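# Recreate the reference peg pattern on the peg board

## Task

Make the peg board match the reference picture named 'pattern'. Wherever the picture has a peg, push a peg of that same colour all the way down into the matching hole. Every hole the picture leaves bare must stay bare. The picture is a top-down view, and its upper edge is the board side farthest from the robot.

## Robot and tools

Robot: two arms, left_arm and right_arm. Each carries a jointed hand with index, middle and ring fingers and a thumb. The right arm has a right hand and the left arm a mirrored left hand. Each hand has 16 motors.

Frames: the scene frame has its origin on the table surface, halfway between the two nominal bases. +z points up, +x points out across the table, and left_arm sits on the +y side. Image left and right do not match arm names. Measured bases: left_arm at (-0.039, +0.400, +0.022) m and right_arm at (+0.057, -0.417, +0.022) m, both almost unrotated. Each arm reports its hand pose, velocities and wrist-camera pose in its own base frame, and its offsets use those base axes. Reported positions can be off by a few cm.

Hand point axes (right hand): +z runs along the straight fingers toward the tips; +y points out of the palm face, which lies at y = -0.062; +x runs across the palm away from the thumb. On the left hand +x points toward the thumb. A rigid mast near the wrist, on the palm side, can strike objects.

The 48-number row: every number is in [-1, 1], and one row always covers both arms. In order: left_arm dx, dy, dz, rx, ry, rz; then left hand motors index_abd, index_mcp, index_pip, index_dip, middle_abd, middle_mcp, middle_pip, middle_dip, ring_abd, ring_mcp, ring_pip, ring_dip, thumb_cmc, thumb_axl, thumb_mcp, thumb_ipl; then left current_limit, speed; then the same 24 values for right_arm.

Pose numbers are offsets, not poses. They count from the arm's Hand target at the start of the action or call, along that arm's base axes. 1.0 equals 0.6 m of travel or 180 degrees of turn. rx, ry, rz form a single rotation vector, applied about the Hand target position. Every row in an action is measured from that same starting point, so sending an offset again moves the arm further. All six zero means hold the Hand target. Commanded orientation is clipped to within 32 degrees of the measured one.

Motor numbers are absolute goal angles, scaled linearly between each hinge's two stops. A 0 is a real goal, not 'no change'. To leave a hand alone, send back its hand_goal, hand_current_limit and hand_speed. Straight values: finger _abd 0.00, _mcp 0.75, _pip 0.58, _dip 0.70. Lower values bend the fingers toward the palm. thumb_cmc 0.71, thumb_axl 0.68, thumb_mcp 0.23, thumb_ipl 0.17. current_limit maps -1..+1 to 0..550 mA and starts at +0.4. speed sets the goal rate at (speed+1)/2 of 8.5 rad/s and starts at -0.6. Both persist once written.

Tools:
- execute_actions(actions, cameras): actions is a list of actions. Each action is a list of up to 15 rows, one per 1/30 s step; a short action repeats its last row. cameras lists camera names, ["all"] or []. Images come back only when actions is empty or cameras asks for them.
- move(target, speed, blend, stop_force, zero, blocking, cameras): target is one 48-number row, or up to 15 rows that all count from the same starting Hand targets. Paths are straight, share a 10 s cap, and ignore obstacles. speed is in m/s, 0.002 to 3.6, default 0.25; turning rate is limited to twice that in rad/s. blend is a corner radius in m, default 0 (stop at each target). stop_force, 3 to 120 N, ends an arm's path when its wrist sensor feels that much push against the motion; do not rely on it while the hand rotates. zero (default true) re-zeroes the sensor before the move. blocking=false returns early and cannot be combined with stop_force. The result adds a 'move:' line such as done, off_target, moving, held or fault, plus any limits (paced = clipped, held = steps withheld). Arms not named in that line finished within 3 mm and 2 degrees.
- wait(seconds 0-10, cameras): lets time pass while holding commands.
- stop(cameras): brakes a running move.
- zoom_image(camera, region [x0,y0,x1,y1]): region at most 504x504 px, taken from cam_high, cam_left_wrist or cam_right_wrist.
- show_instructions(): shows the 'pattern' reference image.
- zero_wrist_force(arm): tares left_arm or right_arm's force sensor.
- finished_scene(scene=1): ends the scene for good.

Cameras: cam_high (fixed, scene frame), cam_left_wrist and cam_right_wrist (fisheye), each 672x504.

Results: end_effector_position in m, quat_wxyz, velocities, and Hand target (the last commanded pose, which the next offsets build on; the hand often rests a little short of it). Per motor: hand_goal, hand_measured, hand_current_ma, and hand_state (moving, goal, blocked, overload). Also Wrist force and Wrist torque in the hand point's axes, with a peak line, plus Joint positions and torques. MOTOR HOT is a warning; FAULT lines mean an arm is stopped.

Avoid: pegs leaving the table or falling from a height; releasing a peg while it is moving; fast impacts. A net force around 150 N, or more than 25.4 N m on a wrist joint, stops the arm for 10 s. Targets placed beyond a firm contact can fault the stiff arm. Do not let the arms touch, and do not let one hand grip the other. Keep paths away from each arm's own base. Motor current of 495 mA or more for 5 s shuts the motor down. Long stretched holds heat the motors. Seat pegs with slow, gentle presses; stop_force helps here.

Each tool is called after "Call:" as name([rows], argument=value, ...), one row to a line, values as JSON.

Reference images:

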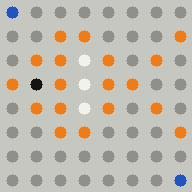

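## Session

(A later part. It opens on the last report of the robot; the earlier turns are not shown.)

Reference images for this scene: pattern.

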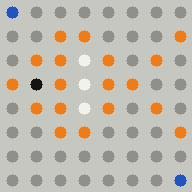

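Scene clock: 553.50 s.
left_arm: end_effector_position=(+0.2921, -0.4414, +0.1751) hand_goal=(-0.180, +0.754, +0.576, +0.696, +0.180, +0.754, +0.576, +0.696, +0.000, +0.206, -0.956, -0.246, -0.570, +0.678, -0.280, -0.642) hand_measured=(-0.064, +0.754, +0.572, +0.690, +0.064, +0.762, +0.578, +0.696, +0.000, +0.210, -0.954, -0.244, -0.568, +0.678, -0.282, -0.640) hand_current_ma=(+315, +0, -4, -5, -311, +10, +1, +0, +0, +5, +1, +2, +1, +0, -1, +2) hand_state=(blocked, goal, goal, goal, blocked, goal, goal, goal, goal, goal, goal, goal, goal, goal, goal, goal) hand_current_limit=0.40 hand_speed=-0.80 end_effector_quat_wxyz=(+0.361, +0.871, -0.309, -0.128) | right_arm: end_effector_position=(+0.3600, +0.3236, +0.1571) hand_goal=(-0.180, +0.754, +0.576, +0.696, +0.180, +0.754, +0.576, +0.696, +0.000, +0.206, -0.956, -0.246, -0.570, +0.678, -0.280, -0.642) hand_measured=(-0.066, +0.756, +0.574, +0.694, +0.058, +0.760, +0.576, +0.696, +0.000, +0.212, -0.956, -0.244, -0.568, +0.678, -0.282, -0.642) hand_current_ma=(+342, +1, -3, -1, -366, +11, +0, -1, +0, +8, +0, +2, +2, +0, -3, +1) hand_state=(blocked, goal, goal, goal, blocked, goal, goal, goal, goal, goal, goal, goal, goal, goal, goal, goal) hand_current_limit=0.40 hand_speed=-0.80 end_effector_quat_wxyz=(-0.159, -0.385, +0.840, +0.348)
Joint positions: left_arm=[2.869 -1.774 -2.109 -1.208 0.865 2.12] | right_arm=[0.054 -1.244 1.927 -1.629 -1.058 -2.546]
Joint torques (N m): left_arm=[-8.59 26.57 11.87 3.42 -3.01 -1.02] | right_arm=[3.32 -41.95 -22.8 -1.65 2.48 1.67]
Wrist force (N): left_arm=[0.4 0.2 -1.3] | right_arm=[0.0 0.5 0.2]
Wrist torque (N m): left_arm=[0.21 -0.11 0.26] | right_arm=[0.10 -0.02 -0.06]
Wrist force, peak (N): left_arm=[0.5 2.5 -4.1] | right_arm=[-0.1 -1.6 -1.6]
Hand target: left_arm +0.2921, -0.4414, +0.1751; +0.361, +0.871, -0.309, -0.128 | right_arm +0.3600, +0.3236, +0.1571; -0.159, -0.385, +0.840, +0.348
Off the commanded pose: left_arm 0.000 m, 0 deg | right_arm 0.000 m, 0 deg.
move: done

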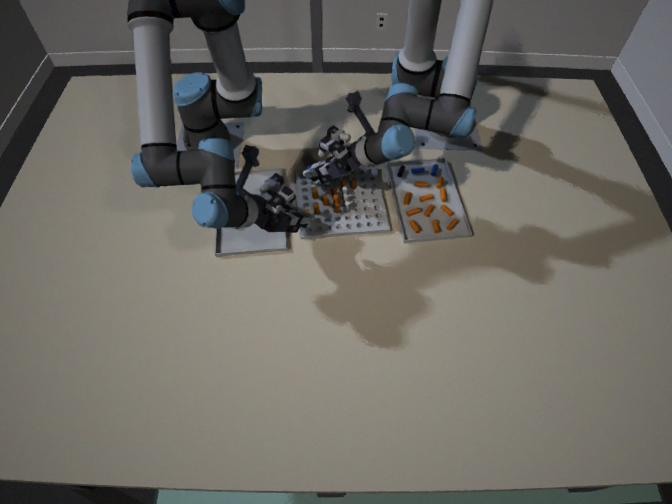

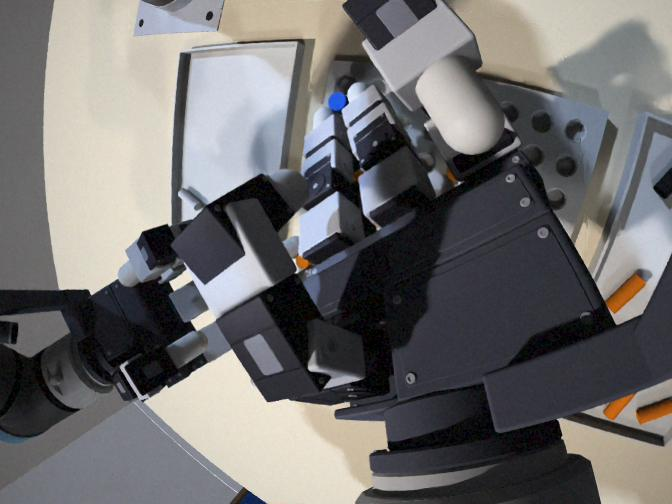

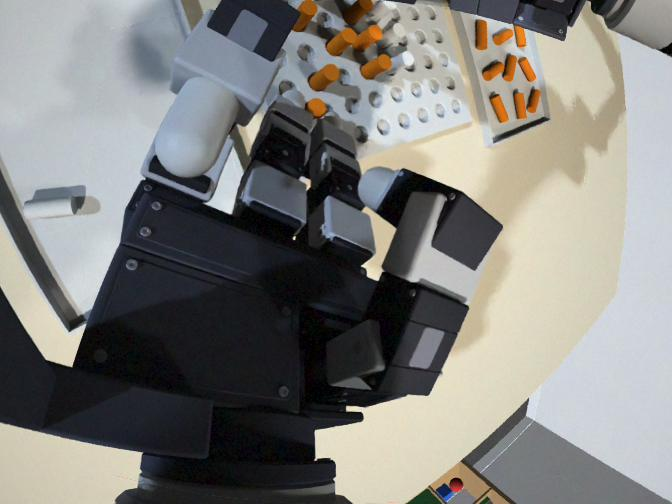

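Call:
execute_actions(actions=[], cameras=["all"])

Call:
zoom_image(camera="cam_left_wrist", region=[280, 30, 440, 150])

Call:
zoom_image(camera="cam_right_wrist", region=[240, 30, 400, 150])

Call:
zoom_image(camera="cam_high", region=[240, 130, 440, 280])

Scene clock: 557.33 s.
left_arm: end_effector_position=(+0.2921, -0.4414, +0.1751) hand_goal=(-0.180, +0.754, +0.576, +0.696, +0.180, +0.754, +0.576, +0.696, +0.000, +0.206, -0.956, -0.246, -0.570, +0.678, -0.280, -0.642) hand_measured=(-0.064, +0.754, +0.572, +0.690, +0.064, +0.762, +0.578, +0.696, +0.000, +0.210, -0.954, -0.244, -0.568, +0.678, -0.282, -0.640) hand_current_ma=(+315, +0, -4, -5, -311, +10, +1, +0, +0, +5, +1, +2, +1, +0, -1, +2) hand_state=(blocked, goal, goal, goal, blocked, goal, goal, goal, goal, goal, goal, goal, goal, goal, goal, goal) hand_current_limit=0.40 hand_speed=-0.80 end_effector_quat_wxyz=(+0.361, +0.871, -0.309, -0.128) | right_arm: end_effector_position=(+0.3600, +0.3236, +0.1571) hand_goal=(-0.180, +0.754, +0.576, +0.696, +0.180, +0.754, +0.576, +0.696, +0.000, +0.206, -0.956, -0.246, -0.570, +0.678, -0.280, -0.642) hand_measured=(-0.066, +0.756, +0.574, +0.694, +0.058, +0.760, +0.576, +0.696, +0.000, +0.212, -0.956, -0.244, -0.568, +0.678, -0.282, -0.642) hand_current_ma=(+342, +1, -3, -1, -366, +11, +0, -1, +0, +8, +0, +2, +2, +0, -3, +1) hand_state=(blocked, goal, goal, goal, blocked, goal, goal, goal, goal, goal, goal, goal, goal, goal, goal, goal) hand_current_limit=0.40 hand_speed=-0.80 end_effector_quat_wxyz=(-0.159, -0.385, +0.840, +0.348)
Joint positions: left_arm=[2.869 -1.774 -2.109 -1.208 0.865 2.12] | right_arm=[0.054 -1.244 1.927 -1.629 -1.058 -2.546]
Joint velocities: within noise
Joint torques (N m): left_arm=[-8.06 33.68 11.65 3.6 -3.14 -1.06] | right_arm=[11.41 -47.36 -14.73 -2.46 -0.58 1.74]
Wrist force (N): left_arm=[0.5 0.5 -1.4] | right_arm=[0.1 0.7 0.0]
Wrist torque (N m): left_arm=[0.26 -0.15 0.26] | right_arm=[0.12 -0.02 -0.05]
Wrist force, peak (N): left_arm=[0.8 0.5 -1.7] | right_arm=[-0.2 0.9 0.1]
Hand target: left_arm +0.2921, -0.4414, +0.1751; +0.361, +0.871, -0.309, -0.128 | right_arm +0.3600, +0.3236, +0.1571; -0.159, -0.385, +0.840, +0.348
Off the commanded pose: left_arm 0.000 m, 0 deg | right_arm 0.000 m, 0 deg.

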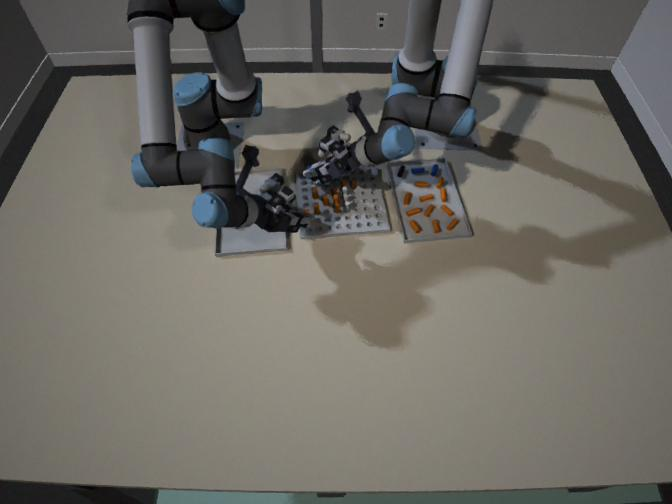

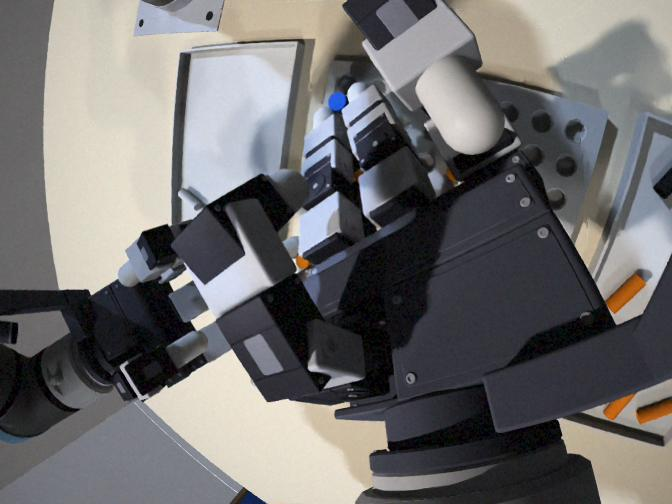

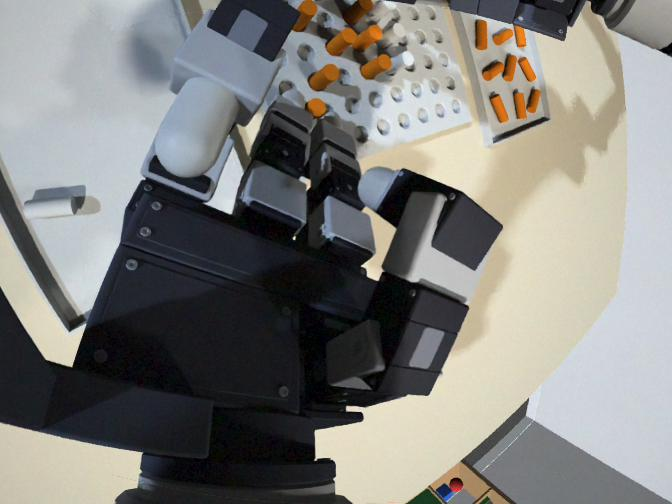

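Scaled by 3.150 from the camera's 672x504 image, which has a finer 960x720 frame.

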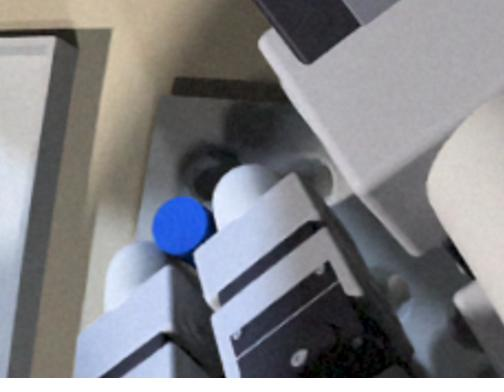

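Scaled by 3.150 from the camera's 672x504 image, which has a finer 960x720 frame.

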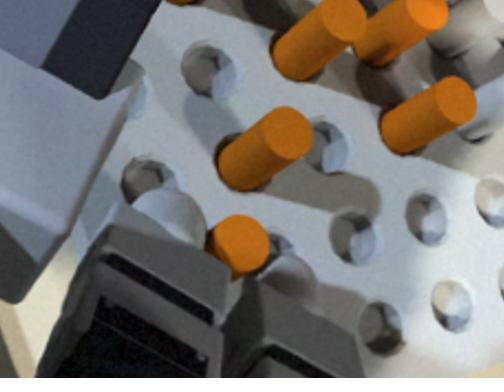

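Scaled by 2.520 from the camera's 672x504 image, which has a finer 960x720 frame.

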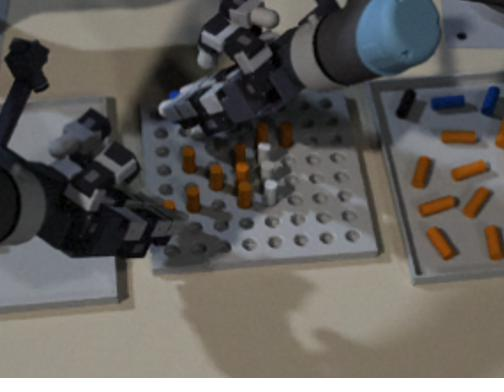

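Call:
zoom_image(camera="cam_left_wrist", region=[320, 50, 400, 110])

Scaled by 6.300 from the camera's 672x504 image, which has a finer 960x720 frame.

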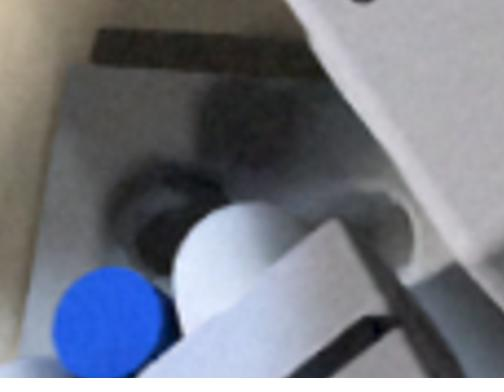

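Call:
move(target=[0.030,0.037,0,0,0,0,-0.18,0.754,0.576,0.696,0.18,0.754,0.576,0.696,0,0.205,-0.956,-0.246,-0.571,0.678,-0.281,-0.643,0.4,-0.8,0,0,-0.0417,0,0,0,-0.18,0.754,0.576,0.696,0.18,0.754,0.576,0.696,0,0.205,-0.956,-0.246,-0.571,0.678,-0.281,-0.643,0.4,-0.8], speed=0.02, stop_force=3, cameras=["cam_left_wrist", "cam_right_wrist"])

Call:
zoom_image(camera="cam_left_wrist", region=[310, 40, 410, 115])

Call:
zoom_image(camera="cam_right_wrist", region=[240, 30, 400, 150])

Scene clock: 564.27 s.
left_arm: end_effector_position=(+0.3101, -0.4192, +0.1750) hand_goal=(-0.180, +0.754, +0.576, +0.696, +0.180, +0.754, +0.576, +0.696, +0.000, +0.206, -0.956, -0.246, -0.570, +0.678, -0.280, -0.642) hand_measured=(-0.064, +0.754, +0.572, +0.690, +0.064, +0.762, +0.578, +0.696, +0.000, +0.210, -0.954, -0.244, -0.568, +0.678, -0.282, -0.640) hand_current_ma=(+315, +0, -4, -5, -311, +10, +1, +0, +0, +5, +1, +2, +1, +0, -1, +2) hand_state=(blocked, goal, goal, goal, blocked, goal, goal, goal, goal, goal, goal, goal, goal, goal, goal, goal) hand_current_limit=0.40 hand_speed=-0.80 end_effector_quat_wxyz=(+0.361, +0.871, -0.309, -0.128) | right_arm: end_effector_position=(+0.3600, +0.3236, +0.1559) hand_goal=(-0.180, +0.754, +0.576, +0.696, +0.180, +0.754, +0.576, +0.696, +0.000, +0.206, -0.956, -0.246, -0.570, +0.678, -0.280, -0.642) hand_measured=(-0.066, +0.752, +0.570, +0.692, +0.058, +0.756, +0.574, +0.694, +0.000, +0.212, -0.956, -0.244, -0.568, +0.678, -0.282, -0.642) hand_current_ma=(+342, -2, -10, -4, -366, +3, -2, -2, +0, +8, +0, +2, +2, +0, -3, +1) hand_state=(blocked, goal, goal, goal, blocked, goal, goal, goal, goal, goal, goal, goal, goal, goal, goal, goal) hand_current_limit=0.40 hand_speed=-0.80 end_effector_quat_wxyz=(-0.159, -0.385, +0.840, +0.348)
Joint positions: left_arm=[2.924 -1.779 -2.088 -1.265 0.886 2.187] | right_arm=[0.054 -1.242 1.928 -1.633 -1.058 -2.546]
Joint torques (N m): left_arm=[-8.67 31.52 12.5 3.34 -3.25 -0.88] | right_arm=[10.61 -46.74 -26.63 -1.76 -0.67 1.5]
Wrist force (N): left_arm=[0.5 0.8 -1.5] | right_arm=[-0.2 1.2 -0.7]
Wrist torque (N m): left_arm=[0.30 -0.13 0.28] | right_arm=[0.16 0.01 -0.07]
Wrist force, peak (N): left_arm=[0.6 0.8 -1.6] | right_arm=[-0.5 2.4 -2.7]
Hand target: left_arm +0.3101, -0.4192, +0.1751; +0.361, +0.871, -0.309, -0.128 | right_arm +0.3600, +0.3236, +0.1559; -0.159, -0.385, +0.840, +0.348 (not the last commanded pose)
Off the commanded pose: left_arm 0.000 m, 0 deg | right_arm 0.024 m, 0 deg.
move: contact (right_arm)
Images, in order (width x height): cam_left_wrist 672x504, cam_right_wrist 672x504.

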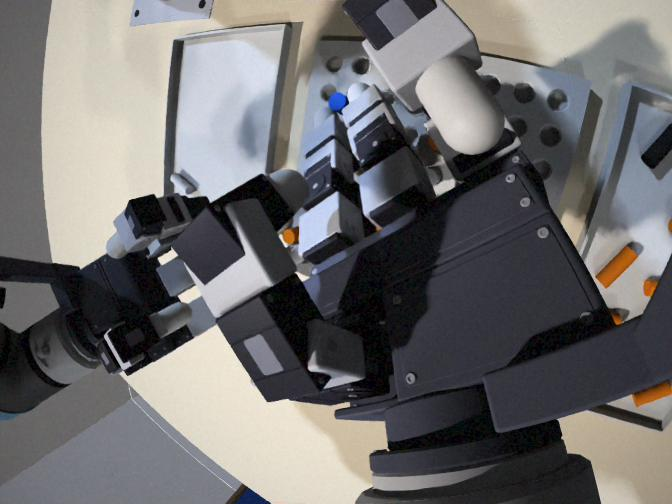

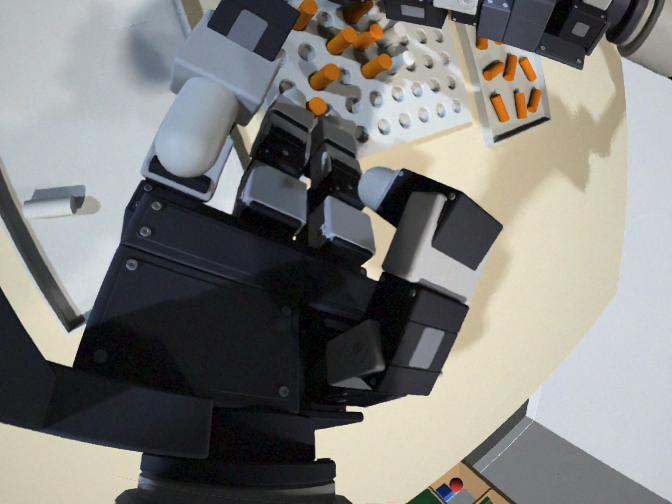

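Scaled by 5.040 from the camera's 672x504 image, which has a finer 960x720 frame.

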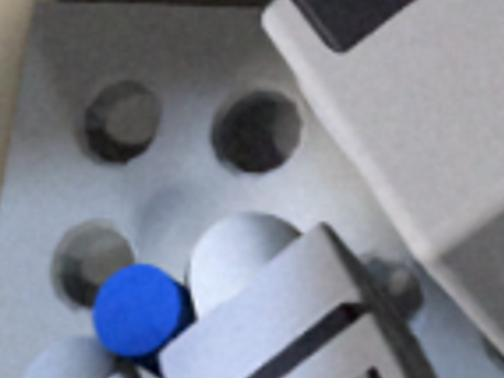

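Scaled by 3.150 from the camera's 672x504 image, which has a finer 960x720 frame.

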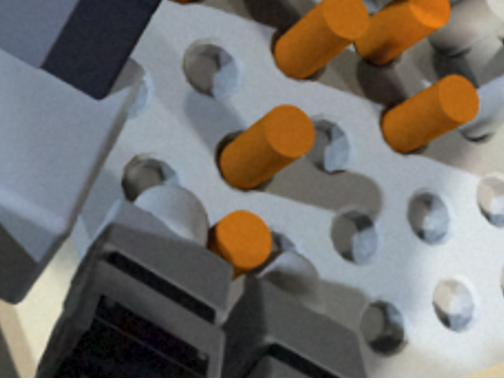

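Call:
move([
  [0,0,0,0,0,0,-0.18,0.754,0.576,0.696,0.18,0.754,0.576,0.696,0,0.205,-0.956,-0.246,-0.571,0.678,-0.281,-0.643,0.4,-0.8,0.0019,-0.00163,0.002,0,0,0,-0.18,0.754,0.576,0.696,0.18,0.754,0.576,0.696,0,0.205,-0.956,-0.246,-0.571,0.678,-0.281,-0.643,0.4,-0.8],
  [0,0,0,0,0,0,-0.18,0.754,0.576,0.696,0.18,0.754,0.576,0.696,0,0.205,-0.956,-0.246,-0.571,0.678,-0.281,-0.643,0.4,-0.8,0.0019,-0.00163,-0.02,0,0,0,-0.18,0.754,0.576,0.696,0.18,0.754,0.576,0.696,0,0.205,-0.956,-0.246,-0.571,0.678,-0.281,-0.643,0.4,-0.8],
], speed=0.02, stop_force=3)

Scene clock: 570.77 s.
left_arm: end_effector_position=(+0.3101, -0.4192, +0.1751) hand_goal=(-0.180, +0.754, +0.576, +0.696, +0.180, +0.754, +0.576, +0.696, +0.000, +0.206, -0.956, -0.246, -0.570, +0.678, -0.280, -0.642) hand_measured=(-0.064, +0.754, +0.572, +0.690, +0.064, +0.762, +0.578, +0.696, +0.000, +0.210, -0.954, -0.244, -0.568, +0.678, -0.282, -0.640) hand_current_ma=(+315, +0, -4, -5, -311, +10, +1, +0, +0, +5, +1, +2, +1, +0, -1, +2) hand_state=(blocked, goal, goal, goal, blocked, goal, goal, goal, goal, goal, goal, goal, goal, goal, goal, goal) hand_current_limit=0.40 hand_speed=-0.80 end_effector_quat_wxyz=(+0.361, +0.871, -0.309, -0.128) | right_arm: end_effector_position=(+0.3612, +0.3227, +0.1456) hand_goal=(-0.180, +0.754, +0.576, +0.696, +0.180, +0.754, +0.576, +0.696, +0.000, +0.206, -0.956, -0.246, -0.570, +0.678, -0.280, -0.642) hand_measured=(-0.066, +0.748, +0.568, +0.692, +0.060, +0.754, +0.572, +0.694, +0.000, +0.212, -0.956, -0.244, -0.568, +0.678, -0.282, -0.642) hand_current_ma=(+342, -8, -13, -6, -363, +0, -4, -2, +0, +8, +0, +2, +2, +0, -3, +1) hand_state=(blocked, goal, goal, goal, blocked, goal, goal, goal, goal, goal, goal, goal, goal, goal, goal, goal) hand_current_limit=0.40 hand_speed=-0.80 end_effector_quat_wxyz=(-0.159, -0.385, +0.840, +0.348)
Joint positions: left_arm=[2.924 -1.779 -2.088 -1.265 0.886 2.187] | right_arm=[0.052 -1.224 1.936 -1.657 -1.059 -2.547]
Joint torques (N m): left_arm=[-8.81 35.05 11.24 3.09 -3.44 -0.77] | right_arm=[-7.55 -47.35 -26.64 -1.8 1.04 0.36]
Wrist force (N): left_arm=[0.4 0.7 -1.4] | right_arm=[-0.1 1.3 -0.7]
Wrist torque (N m): left_arm=[0.29 -0.12 0.26] | right_arm=[0.15 -0.01 0.02]
Wrist force, peak (N): left_arm=[0.5 0.8 -1.6] | right_arm=[-0.7 2.8 -4.1]
Hand target: left_arm +0.3101, -0.4192, +0.1751; +0.361, +0.871, -0.309, -0.128 | right_arm +0.3612, +0.3227, +0.1456; -0.159, -0.385, +0.840, +0.348 (not the last commanded pose)
Off the commanded pose: left_arm 0.000 m, 0 deg | right_arm 0.002 m, 0 deg.
move: contact (right_arm); path passed 1 of 2 targets

Call:
move([
  [-0.02,-0.025,0,0,0,0,-0.18,0.754,0.576,0.696,0.18,0.754,0.576,0.696,0,0.205,-0.956,-0.246,-0.571,0.678,-0.281,-0.643,0.4,-0.8,0,0,0.002,0,0,0,-0.18,0.754,0.576,0.696,0.18,0.754,0.576,0.696,0,0.205,-0.956,-0.246,-0.571,0.678,-0.281,-0.643,0.4,-0.8],
  [-0.02,-0.025,0,0,0,0,-0.18,0.754,0.576,0.696,0.18,0.754,0.576,0.696,0,0.205,-0.956,-0.246,-0.571,0.678,-0.281,-0.643,0.4,-0.8,0,0,0.002,0,0,0,-0.02,0.754,0.576,0.696,0.02,0.754,0.576,0.696,0,0.205,-0.956,-0.246,-0.571,0.678,-0.281,-0.643,0.4,-0.85],
  [-0.0623,-0.0762,-0.0277,0,0,0,-0.18,0.754,0.576,0.696,0.18,0.754,0.576,0.696,0,0.205,-0.956,-0.246,-0.571,0.678,-0.281,-0.643,0.4,-0.8,0,0,0.19,0,0,0,-0.02,0.754,0.576,0.696,0.02,0.754,0.576,0.696,0,0.205,-0.956,-0.246,-0.571,0.678,-0.281,-0.643,0.4,-0.85],
], speed=[0.1,0.1,0.15])

Call:
move(target=[0,0,-0.0417,0,0,0,-0.18,0.754,0.576,0.696,0.18,0.754,0.576,0.696,0,0.205,-0.956,-0.246,-0.571,0.678,-0.281,-0.643,0.4,-0.8,0,-0.0417,0,0,0,0,-0.02,0.754,0.576,0.696,0.02,0.754,0.576,0.696,0,0.205,-0.956,-0.246,-0.571,0.678,-0.281,-0.643,0.4,-0.85], speed=0.02, stop_force=3, cameras=["cam_left_wrist", "cam_right_wrist"])

Scene clock: 575.57 s.
left_arm: end_effector_position=(+0.2726, -0.4650, +0.1584) hand_goal=(-0.180, +0.754, +0.576, +0.696, +0.180, +0.754, +0.576, +0.696, +0.000, +0.206, -0.956, -0.246, -0.570, +0.678, -0.280, -0.642) hand_measured=(-0.064, +0.754, +0.572, +0.690, +0.064, +0.762, +0.578, +0.696, +0.000, +0.210, -0.954, -0.244, -0.568, +0.678, -0.282, -0.640) hand_current_ma=(+315, +0, -4, -5, -311, +11, +1, +0, +0, +5, +1, +2, +1, +0, -1, +2) hand_state=(blocked, goal, goal, goal, blocked, goal, goal, goal, goal, goal, goal, goal, goal, goal, goal, goal) hand_current_limit=0.40 hand_speed=-0.80 end_effector_quat_wxyz=(+0.361, +0.871, -0.309, -0.128) | right_arm: end_effector_position=(+0.3612, +0.3227, +0.2596) hand_goal=(-0.020, +0.754, +0.576, +0.696, +0.020, +0.754, +0.576, +0.696, +0.000, +0.206, -0.956, -0.246, -0.570, +0.678, -0.280, -0.642) hand_measured=(-0.022, +0.758, +0.576, +0.694, +0.022, +0.762, +0.576, +0.694, +0.000, +0.212, -0.956, -0.244, -0.568, +0.678, -0.282, -0.642) hand_current_ma=(-3, +5, -1, -3, +3, +12, +1, -1, +0, +8, +0, +2, +2, +0, -3, +1) hand_state=(goal, goal, goal, goal, goal, goal, goal, goal, goal, goal, goal, goal, goal, goal, goal, goal) hand_current_limit=0.40 hand_speed=-0.85 end_effector_quat_wxyz=(-0.159, -0.385, +0.840, +0.348)
Joint positions: left_arm=[2.808 -1.805 -2.143 -1.092 0.844 2.045] | right_arm=[0.052 -1.374 1.792 -1.364 -1.059 -2.547]
Joint torques (N m): left_arm=[6.1 35.86 24.65 0.68 1.08 0.89] | right_arm=[2.08 -16.76 -20.9 0 -0.85 -1.55]
Wrist force (N): left_arm=[0.2 0.6 -1.0] | right_arm=[-0.1 0.5 0.0]
Wrist torque (N m): left_arm=[0.25 -0.11 0.26] | right_arm=[0.10 0.01 -0.01]
Wrist force, peak (N): left_arm=[0.6 0.2 -2.2] | right_arm=[-0.3 1.8 -1.1]
Hand target: left_arm +0.2727, -0.4650, +0.1584; +0.361, +0.871, -0.309, -0.128 | right_arm +0.3612, +0.3227, +0.2596; -0.159, -0.385, +0.840, +0.348
Off the commanded pose: left_arm 0.000 m, 0 deg | right_arm 0.000 m, 0 deg.
move: done

Scene clock: 577.80 s.
left_arm: end_effector_position=(+0.2728, -0.4650, +0.1555) hand_goal=(-0.180, +0.754, +0.576, +0.696, +0.180, +0.754, +0.576, +0.696, +0.000, +0.206, -0.956, -0.246, -0.570, +0.678, -0.280, -0.642) hand_measured=(-0.064, +0.748, +0.568, +0.690, +0.064, +0.756, +0.574, +0.694, +0.000, +0.210, -0.954, -0.244, -0.568, +0.678, -0.282, -0.640) hand_current_ma=(+313, -7, -10, -5, -311, +1, -2, -1, +0, +5, +1, +2, +1, +0, -1, +2) hand_state=(blocked, goal, goal, goal, blocked, goal, goal, goal, goal, goal, goal, goal, goal, goal, goal, goal) hand_current_limit=0.40 hand_speed=-0.80 end_effector_quat_wxyz=(+0.361, +0.871, -0.309, -0.127) | right_arm: end_effector_position=(+0.3612, +0.2976, +0.2596) hand_goal=(-0.020, +0.754, +0.576, +0.696, +0.020, +0.754, +0.576, +0.696, +0.000, +0.206, -0.956, -0.246, -0.570, +0.678, -0.280, -0.642) hand_measured=(-0.022, +0.758, +0.576, +0.694, +0.022, +0.762, +0.576, +0.694, +0.000, +0.212, -0.956, -0.244, -0.568, +0.678, -0.282, -0.642) hand_current_ma=(-3, +5, -1, -3, +3, +12, +1, -1, +0, +8, +0, +2, +2, +0, -3, +1) hand_state=(goal, goal, goal, goal, goal, goal, goal, goal, goal, goal, goal, goal, goal, goal, goal, goal) hand_current_limit=0.40 hand_speed=-0.85 end_effector_quat_wxyz=(-0.159, -0.385, +0.840, +0.348)
Joint positions: left_arm=[2.808 -1.811 -2.146 -1.084 0.844 2.045] | right_arm=[0.003 -1.389 1.805 -1.341 -1.088 -2.592]
Joint torques (N m): left_arm=[-3.81 14.96 25.88 3.46 0.93 -0.41] | right_arm=[11.88 -19.03 -30.11 -1.99 2.73 1.69]
Wrist force (N): left_arm=[0.2 1.1 -2.2] | right_arm=[-0.1 0.4 0.0]
Wrist torque (N m): left_arm=[0.27 -0.17 0.26] | right_arm=[0.09 0.01 0.00]
Wrist force, peak (N): left_arm=[-0.1 2.6 -3.9] | right_arm=[-0.5 0.7 0.3]
Hand target: left_arm +0.2727, -0.4650, +0.1555; +0.361, +0.871, -0.309, -0.127 (not the last commanded pose) | right_arm +0.3612, +0.2976, +0.2596; -0.159, -0.385, +0.840, +0.348
Off the commanded pose: left_arm 0.022 m, 0 deg | right_arm 0.000 m, 0 deg.
move: contact (left_arm)
Images, in order (width x height): cam_left_wrist 672x504, cam_right_wrist 672x504.

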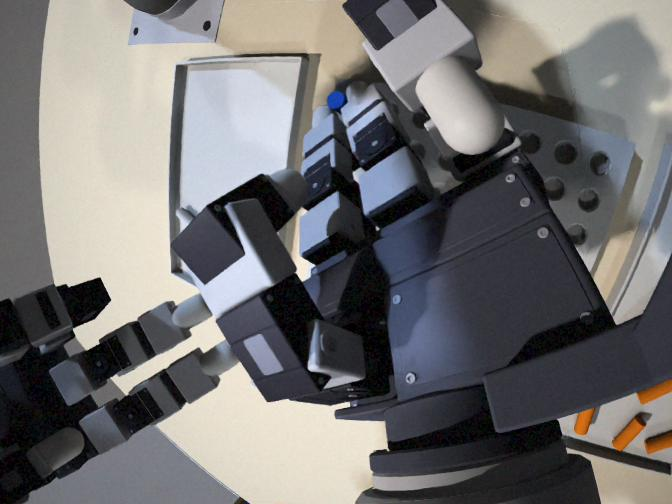

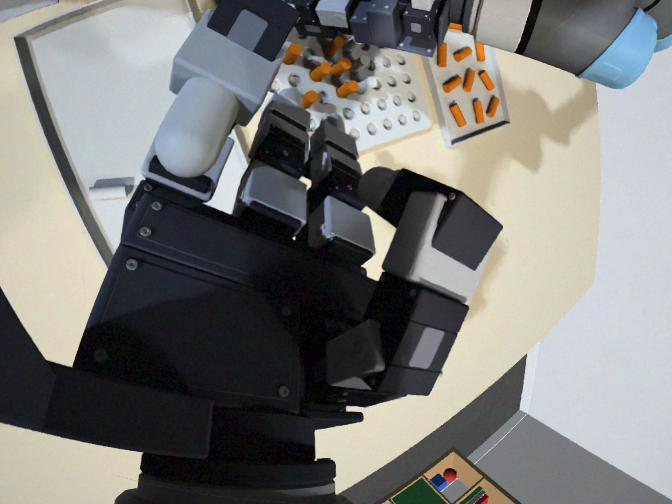

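Call:
zoom_image(camera="cam_left_wrist", region=[310, 60, 410, 135])

Scaled by 5.040 from the camera's 672x504 image, which has a finer 960x720 frame.

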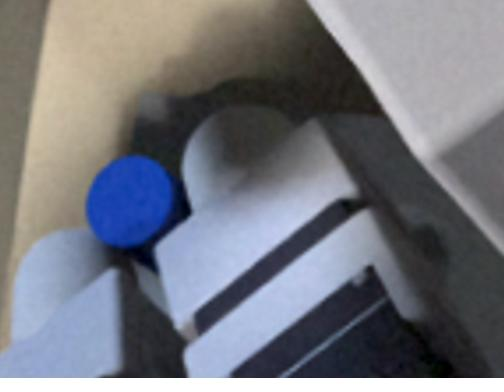

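Call:
move(target=[0,0,0.008,0,0,0,-0.18,0.754,0.576,0.696,0.18,0.754,0.576,0.696,0,0.205,-0.956,-0.246,-0.571,0.678,-0.281,-0.643,0.4,-0.8,-0.05,-0.25,0,0,0,0,-0.02,0.754,0.576,0.696,0.02,0.754,0.576,0.696,0,0.205,-0.956,-0.246,-0.571,0.678,-0.281,-0.643,0.4,-0.85], speed=0.2, cameras=["cam_left_wrist"])

Call:
zoom_image(camera="cam_left_wrist", region=[310, 60, 410, 135])

Scene clock: 585.83 s.
left_arm: end_effector_position=(+0.2727, -0.4650, +0.1604) hand_goal=(-0.180, +0.754, +0.576, +0.696, +0.180, +0.754, +0.576, +0.696, +0.000, +0.206, -0.956, -0.246, -0.570, +0.678, -0.280, -0.642) hand_measured=(-0.064, +0.754, +0.572, +0.690, +0.064, +0.762, +0.578, +0.696, +0.000, +0.210, -0.954, -0.244, -0.568, +0.678, -0.282, -0.640) hand_current_ma=(+313, +0, -4, -5, -311, +10, +1, +0, +0, +5, +1, +2, +1, +0, -1, +2) hand_state=(blocked, goal, goal, goal, blocked, goal, goal, goal, goal, goal, goal, goal, goal, goal, goal, goal) hand_current_limit=0.40 hand_speed=-0.80 end_effector_quat_wxyz=(+0.361, +0.871, -0.309, -0.127) | right_arm: end_effector_position=(+0.3312, +0.1477, +0.2596) hand_goal=(-0.020, +0.754, +0.576, +0.696, +0.020, +0.754, +0.576, +0.696, +0.000, +0.206, -0.956, -0.246, -0.570, +0.678, -0.280, -0.642) hand_measured=(-0.022, +0.758, +0.576, +0.694, +0.022, +0.762, +0.576, +0.694, +0.000, +0.212, -0.956, -0.244, -0.568, +0.678, -0.282, -0.642) hand_current_ma=(-2, +5, -1, -3, +2, +12, +1, -1, +0, +8, +0, +2, +2, +0, -3, +1) hand_state=(goal, goal, goal, goal, goal, goal, goal, goal, goal, goal, goal, goal, goal, goal, goal, goal) hand_current_limit=0.40 hand_speed=-0.85 end_effector_quat_wxyz=(-0.159, -0.385, +0.840, +0.348)
Joint positions: left_arm=[2.808 -1.801 -2.142 -1.098 0.844 2.045] | right_arm=[-0.309 -1.492 1.904 -1.239 -1.289 -2.85]
Joint torques (N m): left_arm=[-7.52 21.17 18.89 3.47 0.3 -0.36] | right_arm=[-7.71 -9.94 -29.76 -1.9 0.16 -0.22]
Wrist force (N): left_arm=[0.5 0.4 -1.2] | right_arm=[-0.1 0.3 0.1]
Wrist torque (N m): left_arm=[0.23 -0.15 0.29] | right_arm=[0.08 0.00 -0.09]
Wrist force, peak (N): left_arm=[0.4 1.5 -2.3] | right_arm=[-1.9 0.9 0.8]
Hand target: left_arm +0.2727, -0.4650, +0.1603; +0.361, +0.871, -0.309, -0.127 | right_arm +0.3312, +0.1476, +0.2596; -0.159, -0.385, +0.840, +0.348
Off the commanded pose: left_arm 0.000 m, 0 deg | right_arm 0.000 m, 0 deg.
move: done
Images, in order (width x height): cam_left_wrist 672x504.

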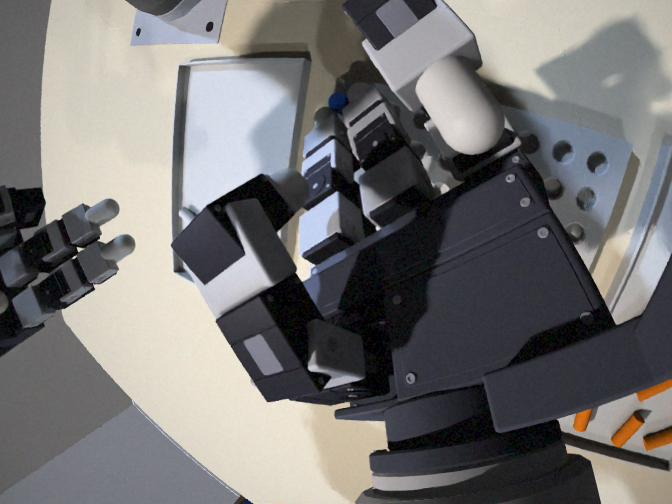

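Scaled by 5.040 from the camera's 672x504 image, which has a finer 960x720 frame.

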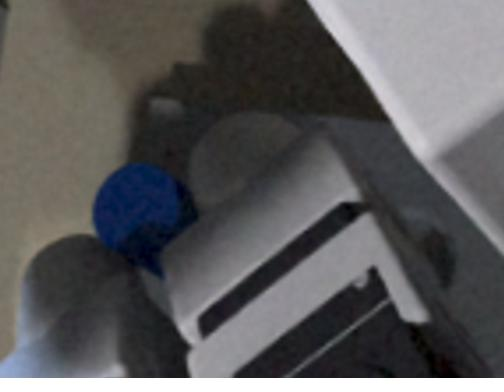

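Call:
wait(seconds=0.1, cameras=["all"])

Call:
zoom_image(camera="cam_high", region=[270, 130, 390, 220])

Call:
zoom_image(camera="cam_right_wrist", region=[200, 0, 440, 180])

Scene clock: 586.97 s.
left_arm: end_effector_position=(+0.2727, -0.4650, +0.1603) hand_goal=(-0.180, +0.754, +0.576, +0.696, +0.180, +0.754, +0.576, +0.696, +0.000, +0.206, -0.956, -0.246, -0.570, +0.678, -0.280, -0.642) hand_measured=(-0.064, +0.754, +0.572, +0.690, +0.064, +0.762, +0.578, +0.696, +0.000, +0.210, -0.954, -0.244, -0.568, +0.678, -0.282, -0.640) hand_current_ma=(+313, +0, -4, -5, -311, +10, +1, +0, +0, +5, +1, +2, +1, +0, -1, +2) hand_state=(blocked, goal, goal, goal, blocked, goal, goal, goal, goal, goal, goal, goal, goal, goal, goal, goal) hand_current_limit=0.40 hand_speed=-0.80 end_effector_quat_wxyz=(+0.361, +0.871, -0.309, -0.127) | right_arm: end_effector_position=(+0.3312, +0.1476, +0.2596) hand_goal=(-0.020, +0.754, +0.576, +0.696, +0.020, +0.754, +0.576, +0.696, +0.000, +0.206, -0.956, -0.246, -0.570, +0.678, -0.280, -0.642) hand_measured=(-0.022, +0.758, +0.576, +0.694, +0.022, +0.762, +0.576, +0.694, +0.000, +0.212, -0.956, -0.244, -0.568, +0.678, -0.282, -0.642) hand_current_ma=(-2, +5, -1, -3, +2, +12, +1, -1, +0, +8, +0, +2, +2, +0, -3, +1) hand_state=(goal, goal, goal, goal, goal, goal, goal, goal, goal, goal, goal, goal, goal, goal, goal, goal) hand_current_limit=0.40 hand_speed=-0.85 end_effector_quat_wxyz=(-0.159, -0.385, +0.840, +0.348)
Joint positions: left_arm=[2.808 -1.801 -2.142 -1.098 0.844 2.045] | right_arm=[-0.309 -1.492 1.904 -1.239 -1.289 -2.85]
Joint torques (N m): left_arm=[-5.26 16.9 10.5 3.65 0.31 0.33] | right_arm=[-12.22 -9.27 -29.47 -2.01 -1.33 -1.17]
Wrist force (N): left_arm=[0.5 0.7 -1.4] | right_arm=[-0.3 0.5 0.2]
Wrist torque (N m): left_arm=[0.28 -0.15 0.28] | right_arm=[0.08 0.02 -0.10]
Wrist force, peak (N): left_arm=[0.6 1.1 -1.4] | right_arm=[-0.4 0.7 0.4]
Hand target: left_arm +0.2727, -0.4650, +0.1603; +0.361, +0.871, -0.309, -0.127 | right_arm +0.3312, +0.1476, +0.2596; -0.159, -0.385, +0.840, +0.348
Off the commanded pose: left_arm 0.000 m, 0 deg | right_arm 0.000 m, 0 deg.
wait: 0.10 s; at rest from the start

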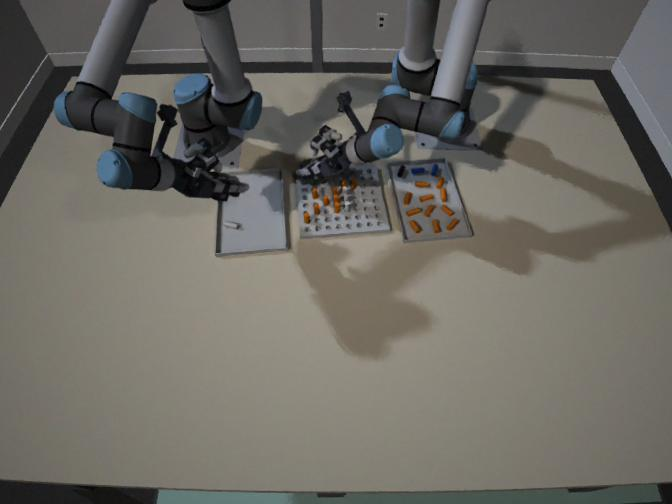

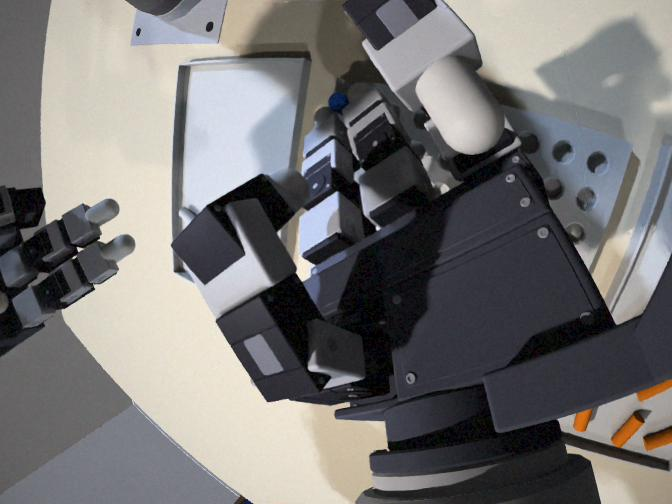

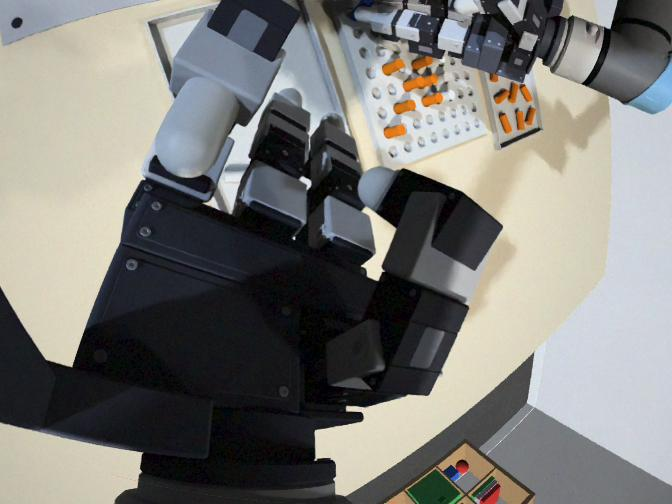

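Scaled by 4.200 from the camera's 672x504 image, which has a finer 960x720 frame.

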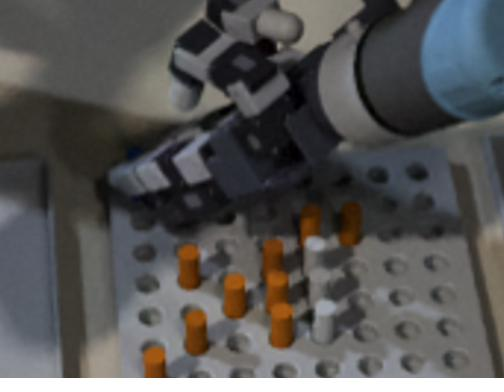

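Scaled by 2.100 from the camera's 672x504 image, which has a finer 960x720 frame.

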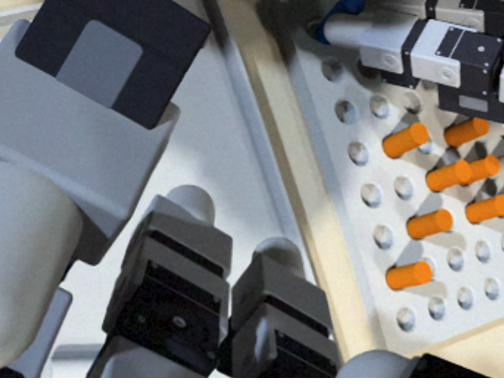

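Call:
zoom_image(camera="cam_right_wrist", region=[330, 0, 410, 60])

Scaled by 6.300 from the camera's 672x504 image, which has a finer 960x720 frame.

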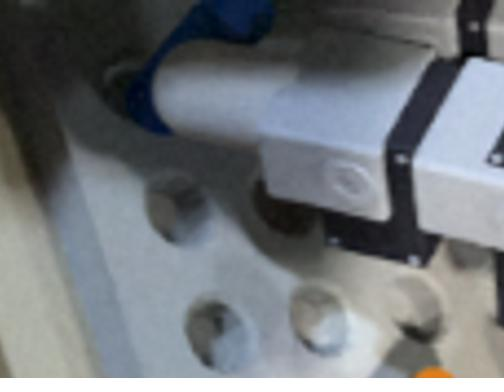

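Call:
move(target=[0,0,0,0,0,0,-0.18,0.754,0.576,0.696,0.18,0.754,0.576,0.696,0,0.205,-0.956,-0.246,-0.571,0.678,-0.281,-0.643,0.4,-0.8,-0.0757,0.0653,0,0,0,0,-0.02,0.754,0.576,0.696,0.02,0.754,0.576,0.696,0,0.205,-0.956,-0.246,-0.571,0.678,-0.281,-0.643,0.4,-0.85], speed=0.2, cameras=["cam_right_wrist"])

Call:
zoom_image(camera="cam_right_wrist", region=[310, 10, 410, 85])

Scene clock: 596.73 s.
left_arm: end_effector_position=(+0.2727, -0.4650, +0.1603) hand_goal=(-0.180, +0.754, +0.576, +0.696, +0.180, +0.754, +0.576, +0.696, +0.000, +0.206, -0.956, -0.246, -0.570, +0.678, -0.280, -0.642) hand_measured=(-0.064, +0.754, +0.572, +0.690, +0.064, +0.762, +0.578, +0.696, +0.000, +0.210, -0.954, -0.244, -0.568, +0.678, -0.282, -0.640) hand_current_ma=(+313, +0, -4, -5, -311, +10, +1, +0, +0, +5, +1, +2, +1, +0, -1, +2) hand_state=(blocked, goal, goal, goal, blocked, goal, goal, goal, goal, goal, goal, goal, goal, goal, goal, goal) hand_current_limit=0.40 hand_speed=-0.80 end_effector_quat_wxyz=(+0.361, +0.871, -0.309, -0.127) | right_arm: end_effector_position=(+0.2858, +0.1868, +0.2596) hand_goal=(-0.020, +0.754, +0.576, +0.696, +0.020, +0.754, +0.576, +0.696, +0.000, +0.206, -0.956, -0.246, -0.570, +0.678, -0.280, -0.642) hand_measured=(-0.022, +0.758, +0.576, +0.694, +0.022, +0.762, +0.576, +0.694, +0.000, +0.212, -0.956, -0.244, -0.568, +0.678, -0.282, -0.642) hand_current_ma=(-2, +6, -1, -3, +2, +12, +1, -1, +0, +8, +0, +2, +2, +0, -3, +1) hand_state=(goal, goal, goal, goal, goal, goal, goal, goal, goal, goal, goal, goal, goal, goal, goal, goal) hand_current_limit=0.40 hand_speed=-0.85 end_effector_quat_wxyz=(-0.159, -0.385, +0.840, +0.348)
Joint positions: left_arm=[2.808 -1.801 -2.142 -1.098 0.844 2.045] | right_arm=[-0.253 -1.603 2.02 -1.258 -1.251 -2.806]
Joint torques (N m): left_arm=[-5.36 17.78 10.48 3.68 0.03 1.36] | right_arm=[-11.44 -10.79 -22.88 1.04 -1.16 -1.58]
Wrist force (N): left_arm=[0.2 0.6 -1.3] | right_arm=[-0.3 0.4 0.1]
Wrist torque (N m): left_arm=[0.26 -0.12 0.25] | right_arm=[0.08 0.02 -0.05]
Wrist force, peak (N): left_arm=[0.7 0.7 -1.6] | right_arm=[-0.3 1.8 1.0]
Hand target: left_arm +0.2727, -0.4650, +0.1603; +0.361, +0.871, -0.309, -0.127 | right_arm +0.2858, +0.1868, +0.2596; -0.159, -0.385, +0.840, +0.348
Off the commanded pose: left_arm 0.000 m, 0 deg | right_arm 0.000 m, 0 deg.
move: done
Images, in order (width x height): cam_right_wrist 672x504.

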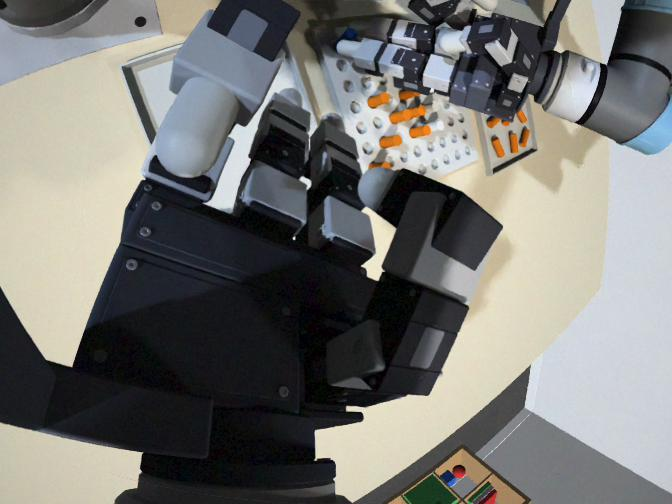

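Scaled by 5.040 from the camera's 672x504 image, which has a finer 960x720 frame.

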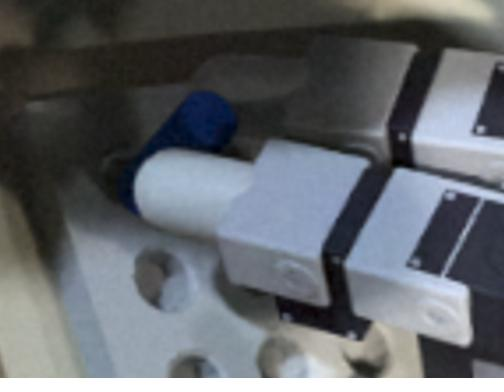

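Call:
zoom_image(camera="cam_right_wrist", region=[315, 25, 375, 70])

Scaled by 8.400 from the camera's 672x504 image, which has a finer 960x720 frame.

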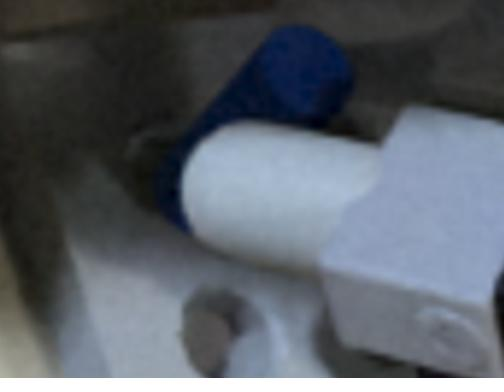

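Call:
zoom_image(camera="cam_right_wrist", region=[320, 40, 440, 130])

Scaled by 4.200 from the camera's 672x504 image, which has a finer 960x720 frame.

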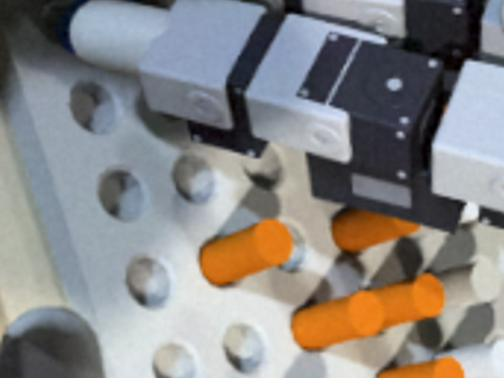

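Call:
move([
  [0.0205,0.026,0.0,0,0,0,-0.18,0.754,0.576,0.696,0.18,0.754,0.576,0.696,0,0.205,-0.956,-0.246,-0.571,0.678,-0.281,-0.643,0.4,-0.8,0.0757,-0.0653,0,0,0,0,-0.02,0.754,0.576,0.696,0.02,0.754,0.576,0.696,0,0.205,-0.956,-0.246,-0.571,0.678,-0.281,-0.643,0.4,-0.85],
  [0.0205,0.026,-0.02,0,0,0,-0.18,0.754,0.576,0.696,0.18,0.754,0.576,0.696,0,0.205,-0.956,-0.246,-0.571,0.678,-0.281,-0.643,0.4,-0.8,0.0757,-0.0653,0,0,0,0,-0.02,0.754,0.576,0.696,0.02,0.754,0.576,0.696,0,0.205,-0.956,-0.246,-0.571,0.678,-0.281,-0.643,0.4,-0.85],
], speed=[0.08,0.015], stop_force=3)

Scene clock: 604.73 s.
left_arm: end_effector_position=(+0.2851, -0.4493, +0.1555) hand_goal=(-0.180, +0.754, +0.576, +0.696, +0.180, +0.754, +0.576, +0.696, +0.000, +0.206, -0.956, -0.246, -0.570, +0.678, -0.280, -0.642) hand_measured=(-0.064, +0.742, +0.566, +0.690, +0.064, +0.752, +0.570, +0.694, +0.000, +0.210, -0.954, -0.244, -0.568, +0.678, -0.282, -0.640) hand_current_ma=(+313, -16, -12, -6, -311, -1, -5, -1, +0, +5, +1, +2, +1, +0, -1, +2) hand_state=(blocked, goal, goal, goal, blocked, goal, goal, goal, goal, goal, goal, goal, goal, goal, goal, goal) hand_current_limit=0.40 hand_speed=-0.80 end_effector_quat_wxyz=(+0.361, +0.871, -0.309, -0.127) | right_arm: end_effector_position=(+0.3312, +0.1476, +0.2596) hand_goal=(-0.020, +0.754, +0.576, +0.696, +0.020, +0.754, +0.576, +0.696, +0.000, +0.206, -0.956, -0.246, -0.570, +0.678, -0.280, -0.642) hand_measured=(-0.022, +0.758, +0.576, +0.694, +0.022, +0.762, +0.576, +0.694, +0.000, +0.212, -0.956, -0.244, -0.568, +0.678, -0.282, -0.642) hand_current_ma=(-2, +6, -1, -3, +2, +12, +1, -1, +0, +8, +0, +2, +2, +0, -3, +1) hand_state=(goal, goal, goal, goal, goal, goal, goal, goal, goal, goal, goal, goal, goal, goal, goal, goal) hand_current_limit=0.40 hand_speed=-0.85 end_effector_quat_wxyz=(-0.159, -0.385, +0.840, +0.348)
Joint positions: left_arm=[2.848 -1.809 -2.136 -1.128 0.857 2.095] | right_arm=[-0.309 -1.492 1.904 -1.239 -1.289 -2.85]
Joint torques (N m): left_arm=[3.42 34.31 24.86 3.34 1.31 -0.97] | right_arm=[11.77 -39.2 -18.69 -2.03 2.34 1.68]
Wrist force (N): left_arm=[0.5 1.2 -2.1] | right_arm=[-0.2 0.3 0.2]
Wrist torque (N m): left_arm=[0.24 -0.17 0.27] | right_arm=[0.07 0.01 -0.03]
Wrist force, peak (N): left_arm=[0.8 2.9 -3.8] | right_arm=[-0.3 1.4 0.7]
Hand target: left_arm +0.2851, -0.4493, +0.1555; +0.361, +0.871, -0.309, -0.127 (not the last commanded pose) | right_arm +0.3312, +0.1476, +0.2596; -0.159, -0.385, +0.840, +0.348
Off the commanded pose: left_arm 0.007 m, 0 deg | right_arm 0.000 m, 0 deg.
move: contact (left_arm)

Call:
move([
  [0,0,0.001,0,0,0,-0.02,0.754,0.576,0.696,0.02,0.746,0.570,0.690,0,0.205,-0.956,-0.246,-0.571,0.678,-0.281,-0.643,0.4,-0.88,0,0,0,0,0,0,-0.02,0.754,0.576,0.696,0.02,0.754,0.576,0.696,0,0.205,-0.956,-0.246,-0.571,0.678,-0.281,-0.643,0.4,-0.85],
  [0,0,-0.004,0,0,0,-0.02,0.754,0.576,0.696,0.02,0.746,0.570,0.690,0,0.205,-0.956,-0.246,-0.571,0.678,-0.281,-0.643,0.4,-0.88,0,0,0,0,0,0,-0.02,0.754,0.576,0.696,0.02,0.754,0.576,0.696,0,0.205,-0.956,-0.246,-0.571,0.678,-0.281,-0.643,0.4,-0.85],
], speed=[0.02,0.02], cameras=["cam_left_wrist","cam_right_wrist"])

Call:
zoom_image(camera="cam_left_wrist", region=[300, 60, 400, 135])

Call:
zoom_image(camera="cam_right_wrist", region=[325, 0, 425, 75])

Scene clock: 606.73 s.
left_arm: end_effector_position=(+0.2851, -0.4493, +0.1530) hand_goal=(-0.020, +0.754, +0.576, +0.696, +0.020, +0.746, +0.570, +0.690, +0.000, +0.206, -0.956, -0.246, -0.570, +0.678, -0.280, -0.642) hand_measured=(-0.022, +0.758, +0.574, +0.694, +0.022, +0.752, +0.570, +0.692, +0.000, +0.210, -0.954, -0.244, -0.568, +0.678, -0.282, -0.640) hand_current_ma=(-2, +3, -1, -2, +2, +7, +0, +1, +0, +5, +1, +2, +1, +0, -1, +2) hand_state=(goal, goal, goal, goal, goal, goal, goal, goal, goal, goal, goal, goal, goal, goal, goal, goal) hand_current_limit=0.40 hand_speed=-0.88 end_effector_quat_wxyz=(+0.361, +0.871, -0.309, -0.127) | right_arm: end_effector_position=(+0.3312, +0.1476, +0.2596) hand_goal=(-0.020, +0.754, +0.576, +0.696, +0.020, +0.754, +0.576, +0.696, +0.000, +0.206, -0.956, -0.246, -0.570, +0.678, -0.280, -0.642) hand_measured=(-0.022, +0.758, +0.576, +0.694, +0.022, +0.762, +0.576, +0.694, +0.000, +0.212, -0.956, -0.244, -0.568, +0.678, -0.282, -0.642) hand_current_ma=(-2, +6, -1, -3, +2, +12, +1, -1, +0, +8, +0, +2, +2, +0, -3, +1) hand_state=(goal, goal, goal, goal, goal, goal, goal, goal, goal, goal, goal, goal, goal, goal, goal, goal) hand_current_limit=0.40 hand_speed=-0.85 end_effector_quat_wxyz=(-0.159, -0.385, +0.840, +0.348)
Joint positions: left_arm=[2.848 -1.814 -2.138 -1.12 0.857 2.095] | right_arm=[-0.309 -1.492 1.904 -1.239 -1.289 -2.85]
Joint torques (N m): left_arm=[7.12 24.6 13.88 1.87 0.01 0.48] | right_arm=[11.15 -38.41 -22.84 -1.92 2.38 1.62]
Wrist force (N): left_arm=[0.5 0.6 -1.4] | right_arm=[-0.5 0.3 0.3]
Wrist torque (N m): left_arm=[0.27 -0.16 0.26] | right_arm=[0.06 0.06 -0.06]
Wrist force, peak (N): left_arm=[0.4 1.6 -2.6] | right_arm=[-0.4 0.5 0.3]
Hand target: left_arm +0.2851, -0.4493, +0.1531; +0.361, +0.871, -0.309, -0.127 | right_arm +0.3312, +0.1476, +0.2596; -0.159, -0.385, +0.840, +0.348
Off the commanded pose: left_arm 0.000 m, 0 deg | right_arm 0.000 m, 0 deg.
move: done
Images, in order (width x height): cam_left_wrist 672x504, cam_right_wrist 672x504.

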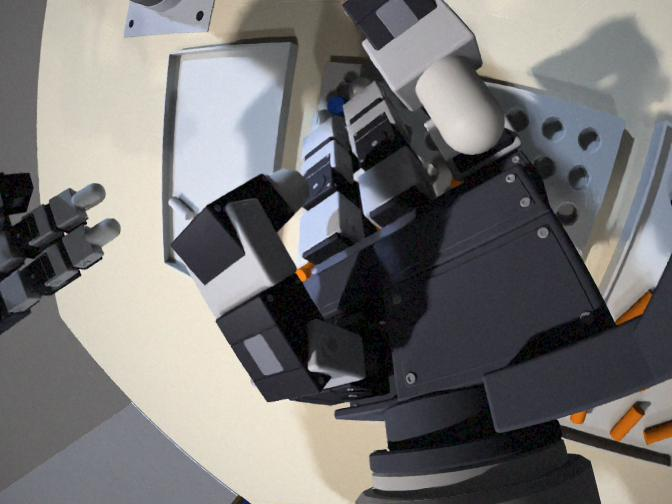

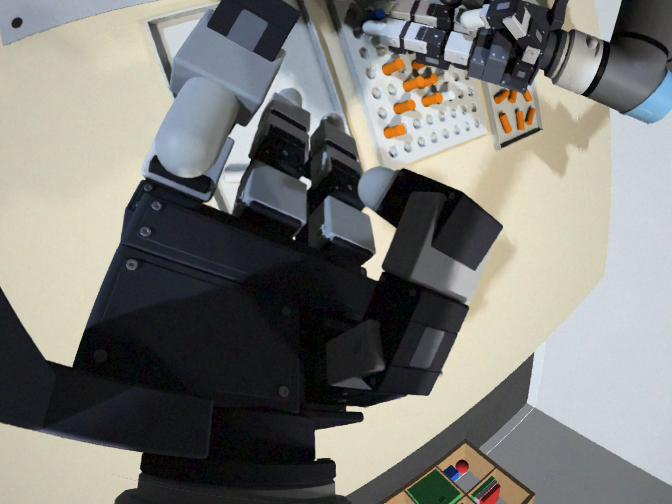

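Scaled by 5.040 from the camera's 672x504 image, which has a finer 960x720 frame.

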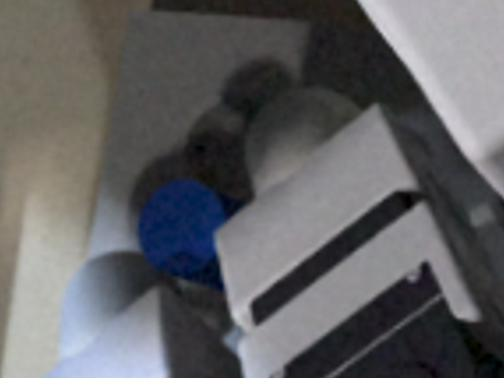

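Scaled by 5.040 from the camera's 672x504 image, which has a finer 960x720 frame.

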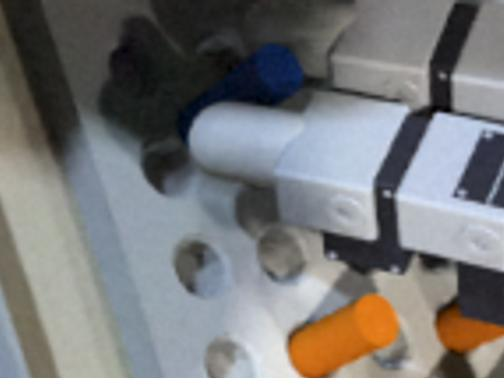

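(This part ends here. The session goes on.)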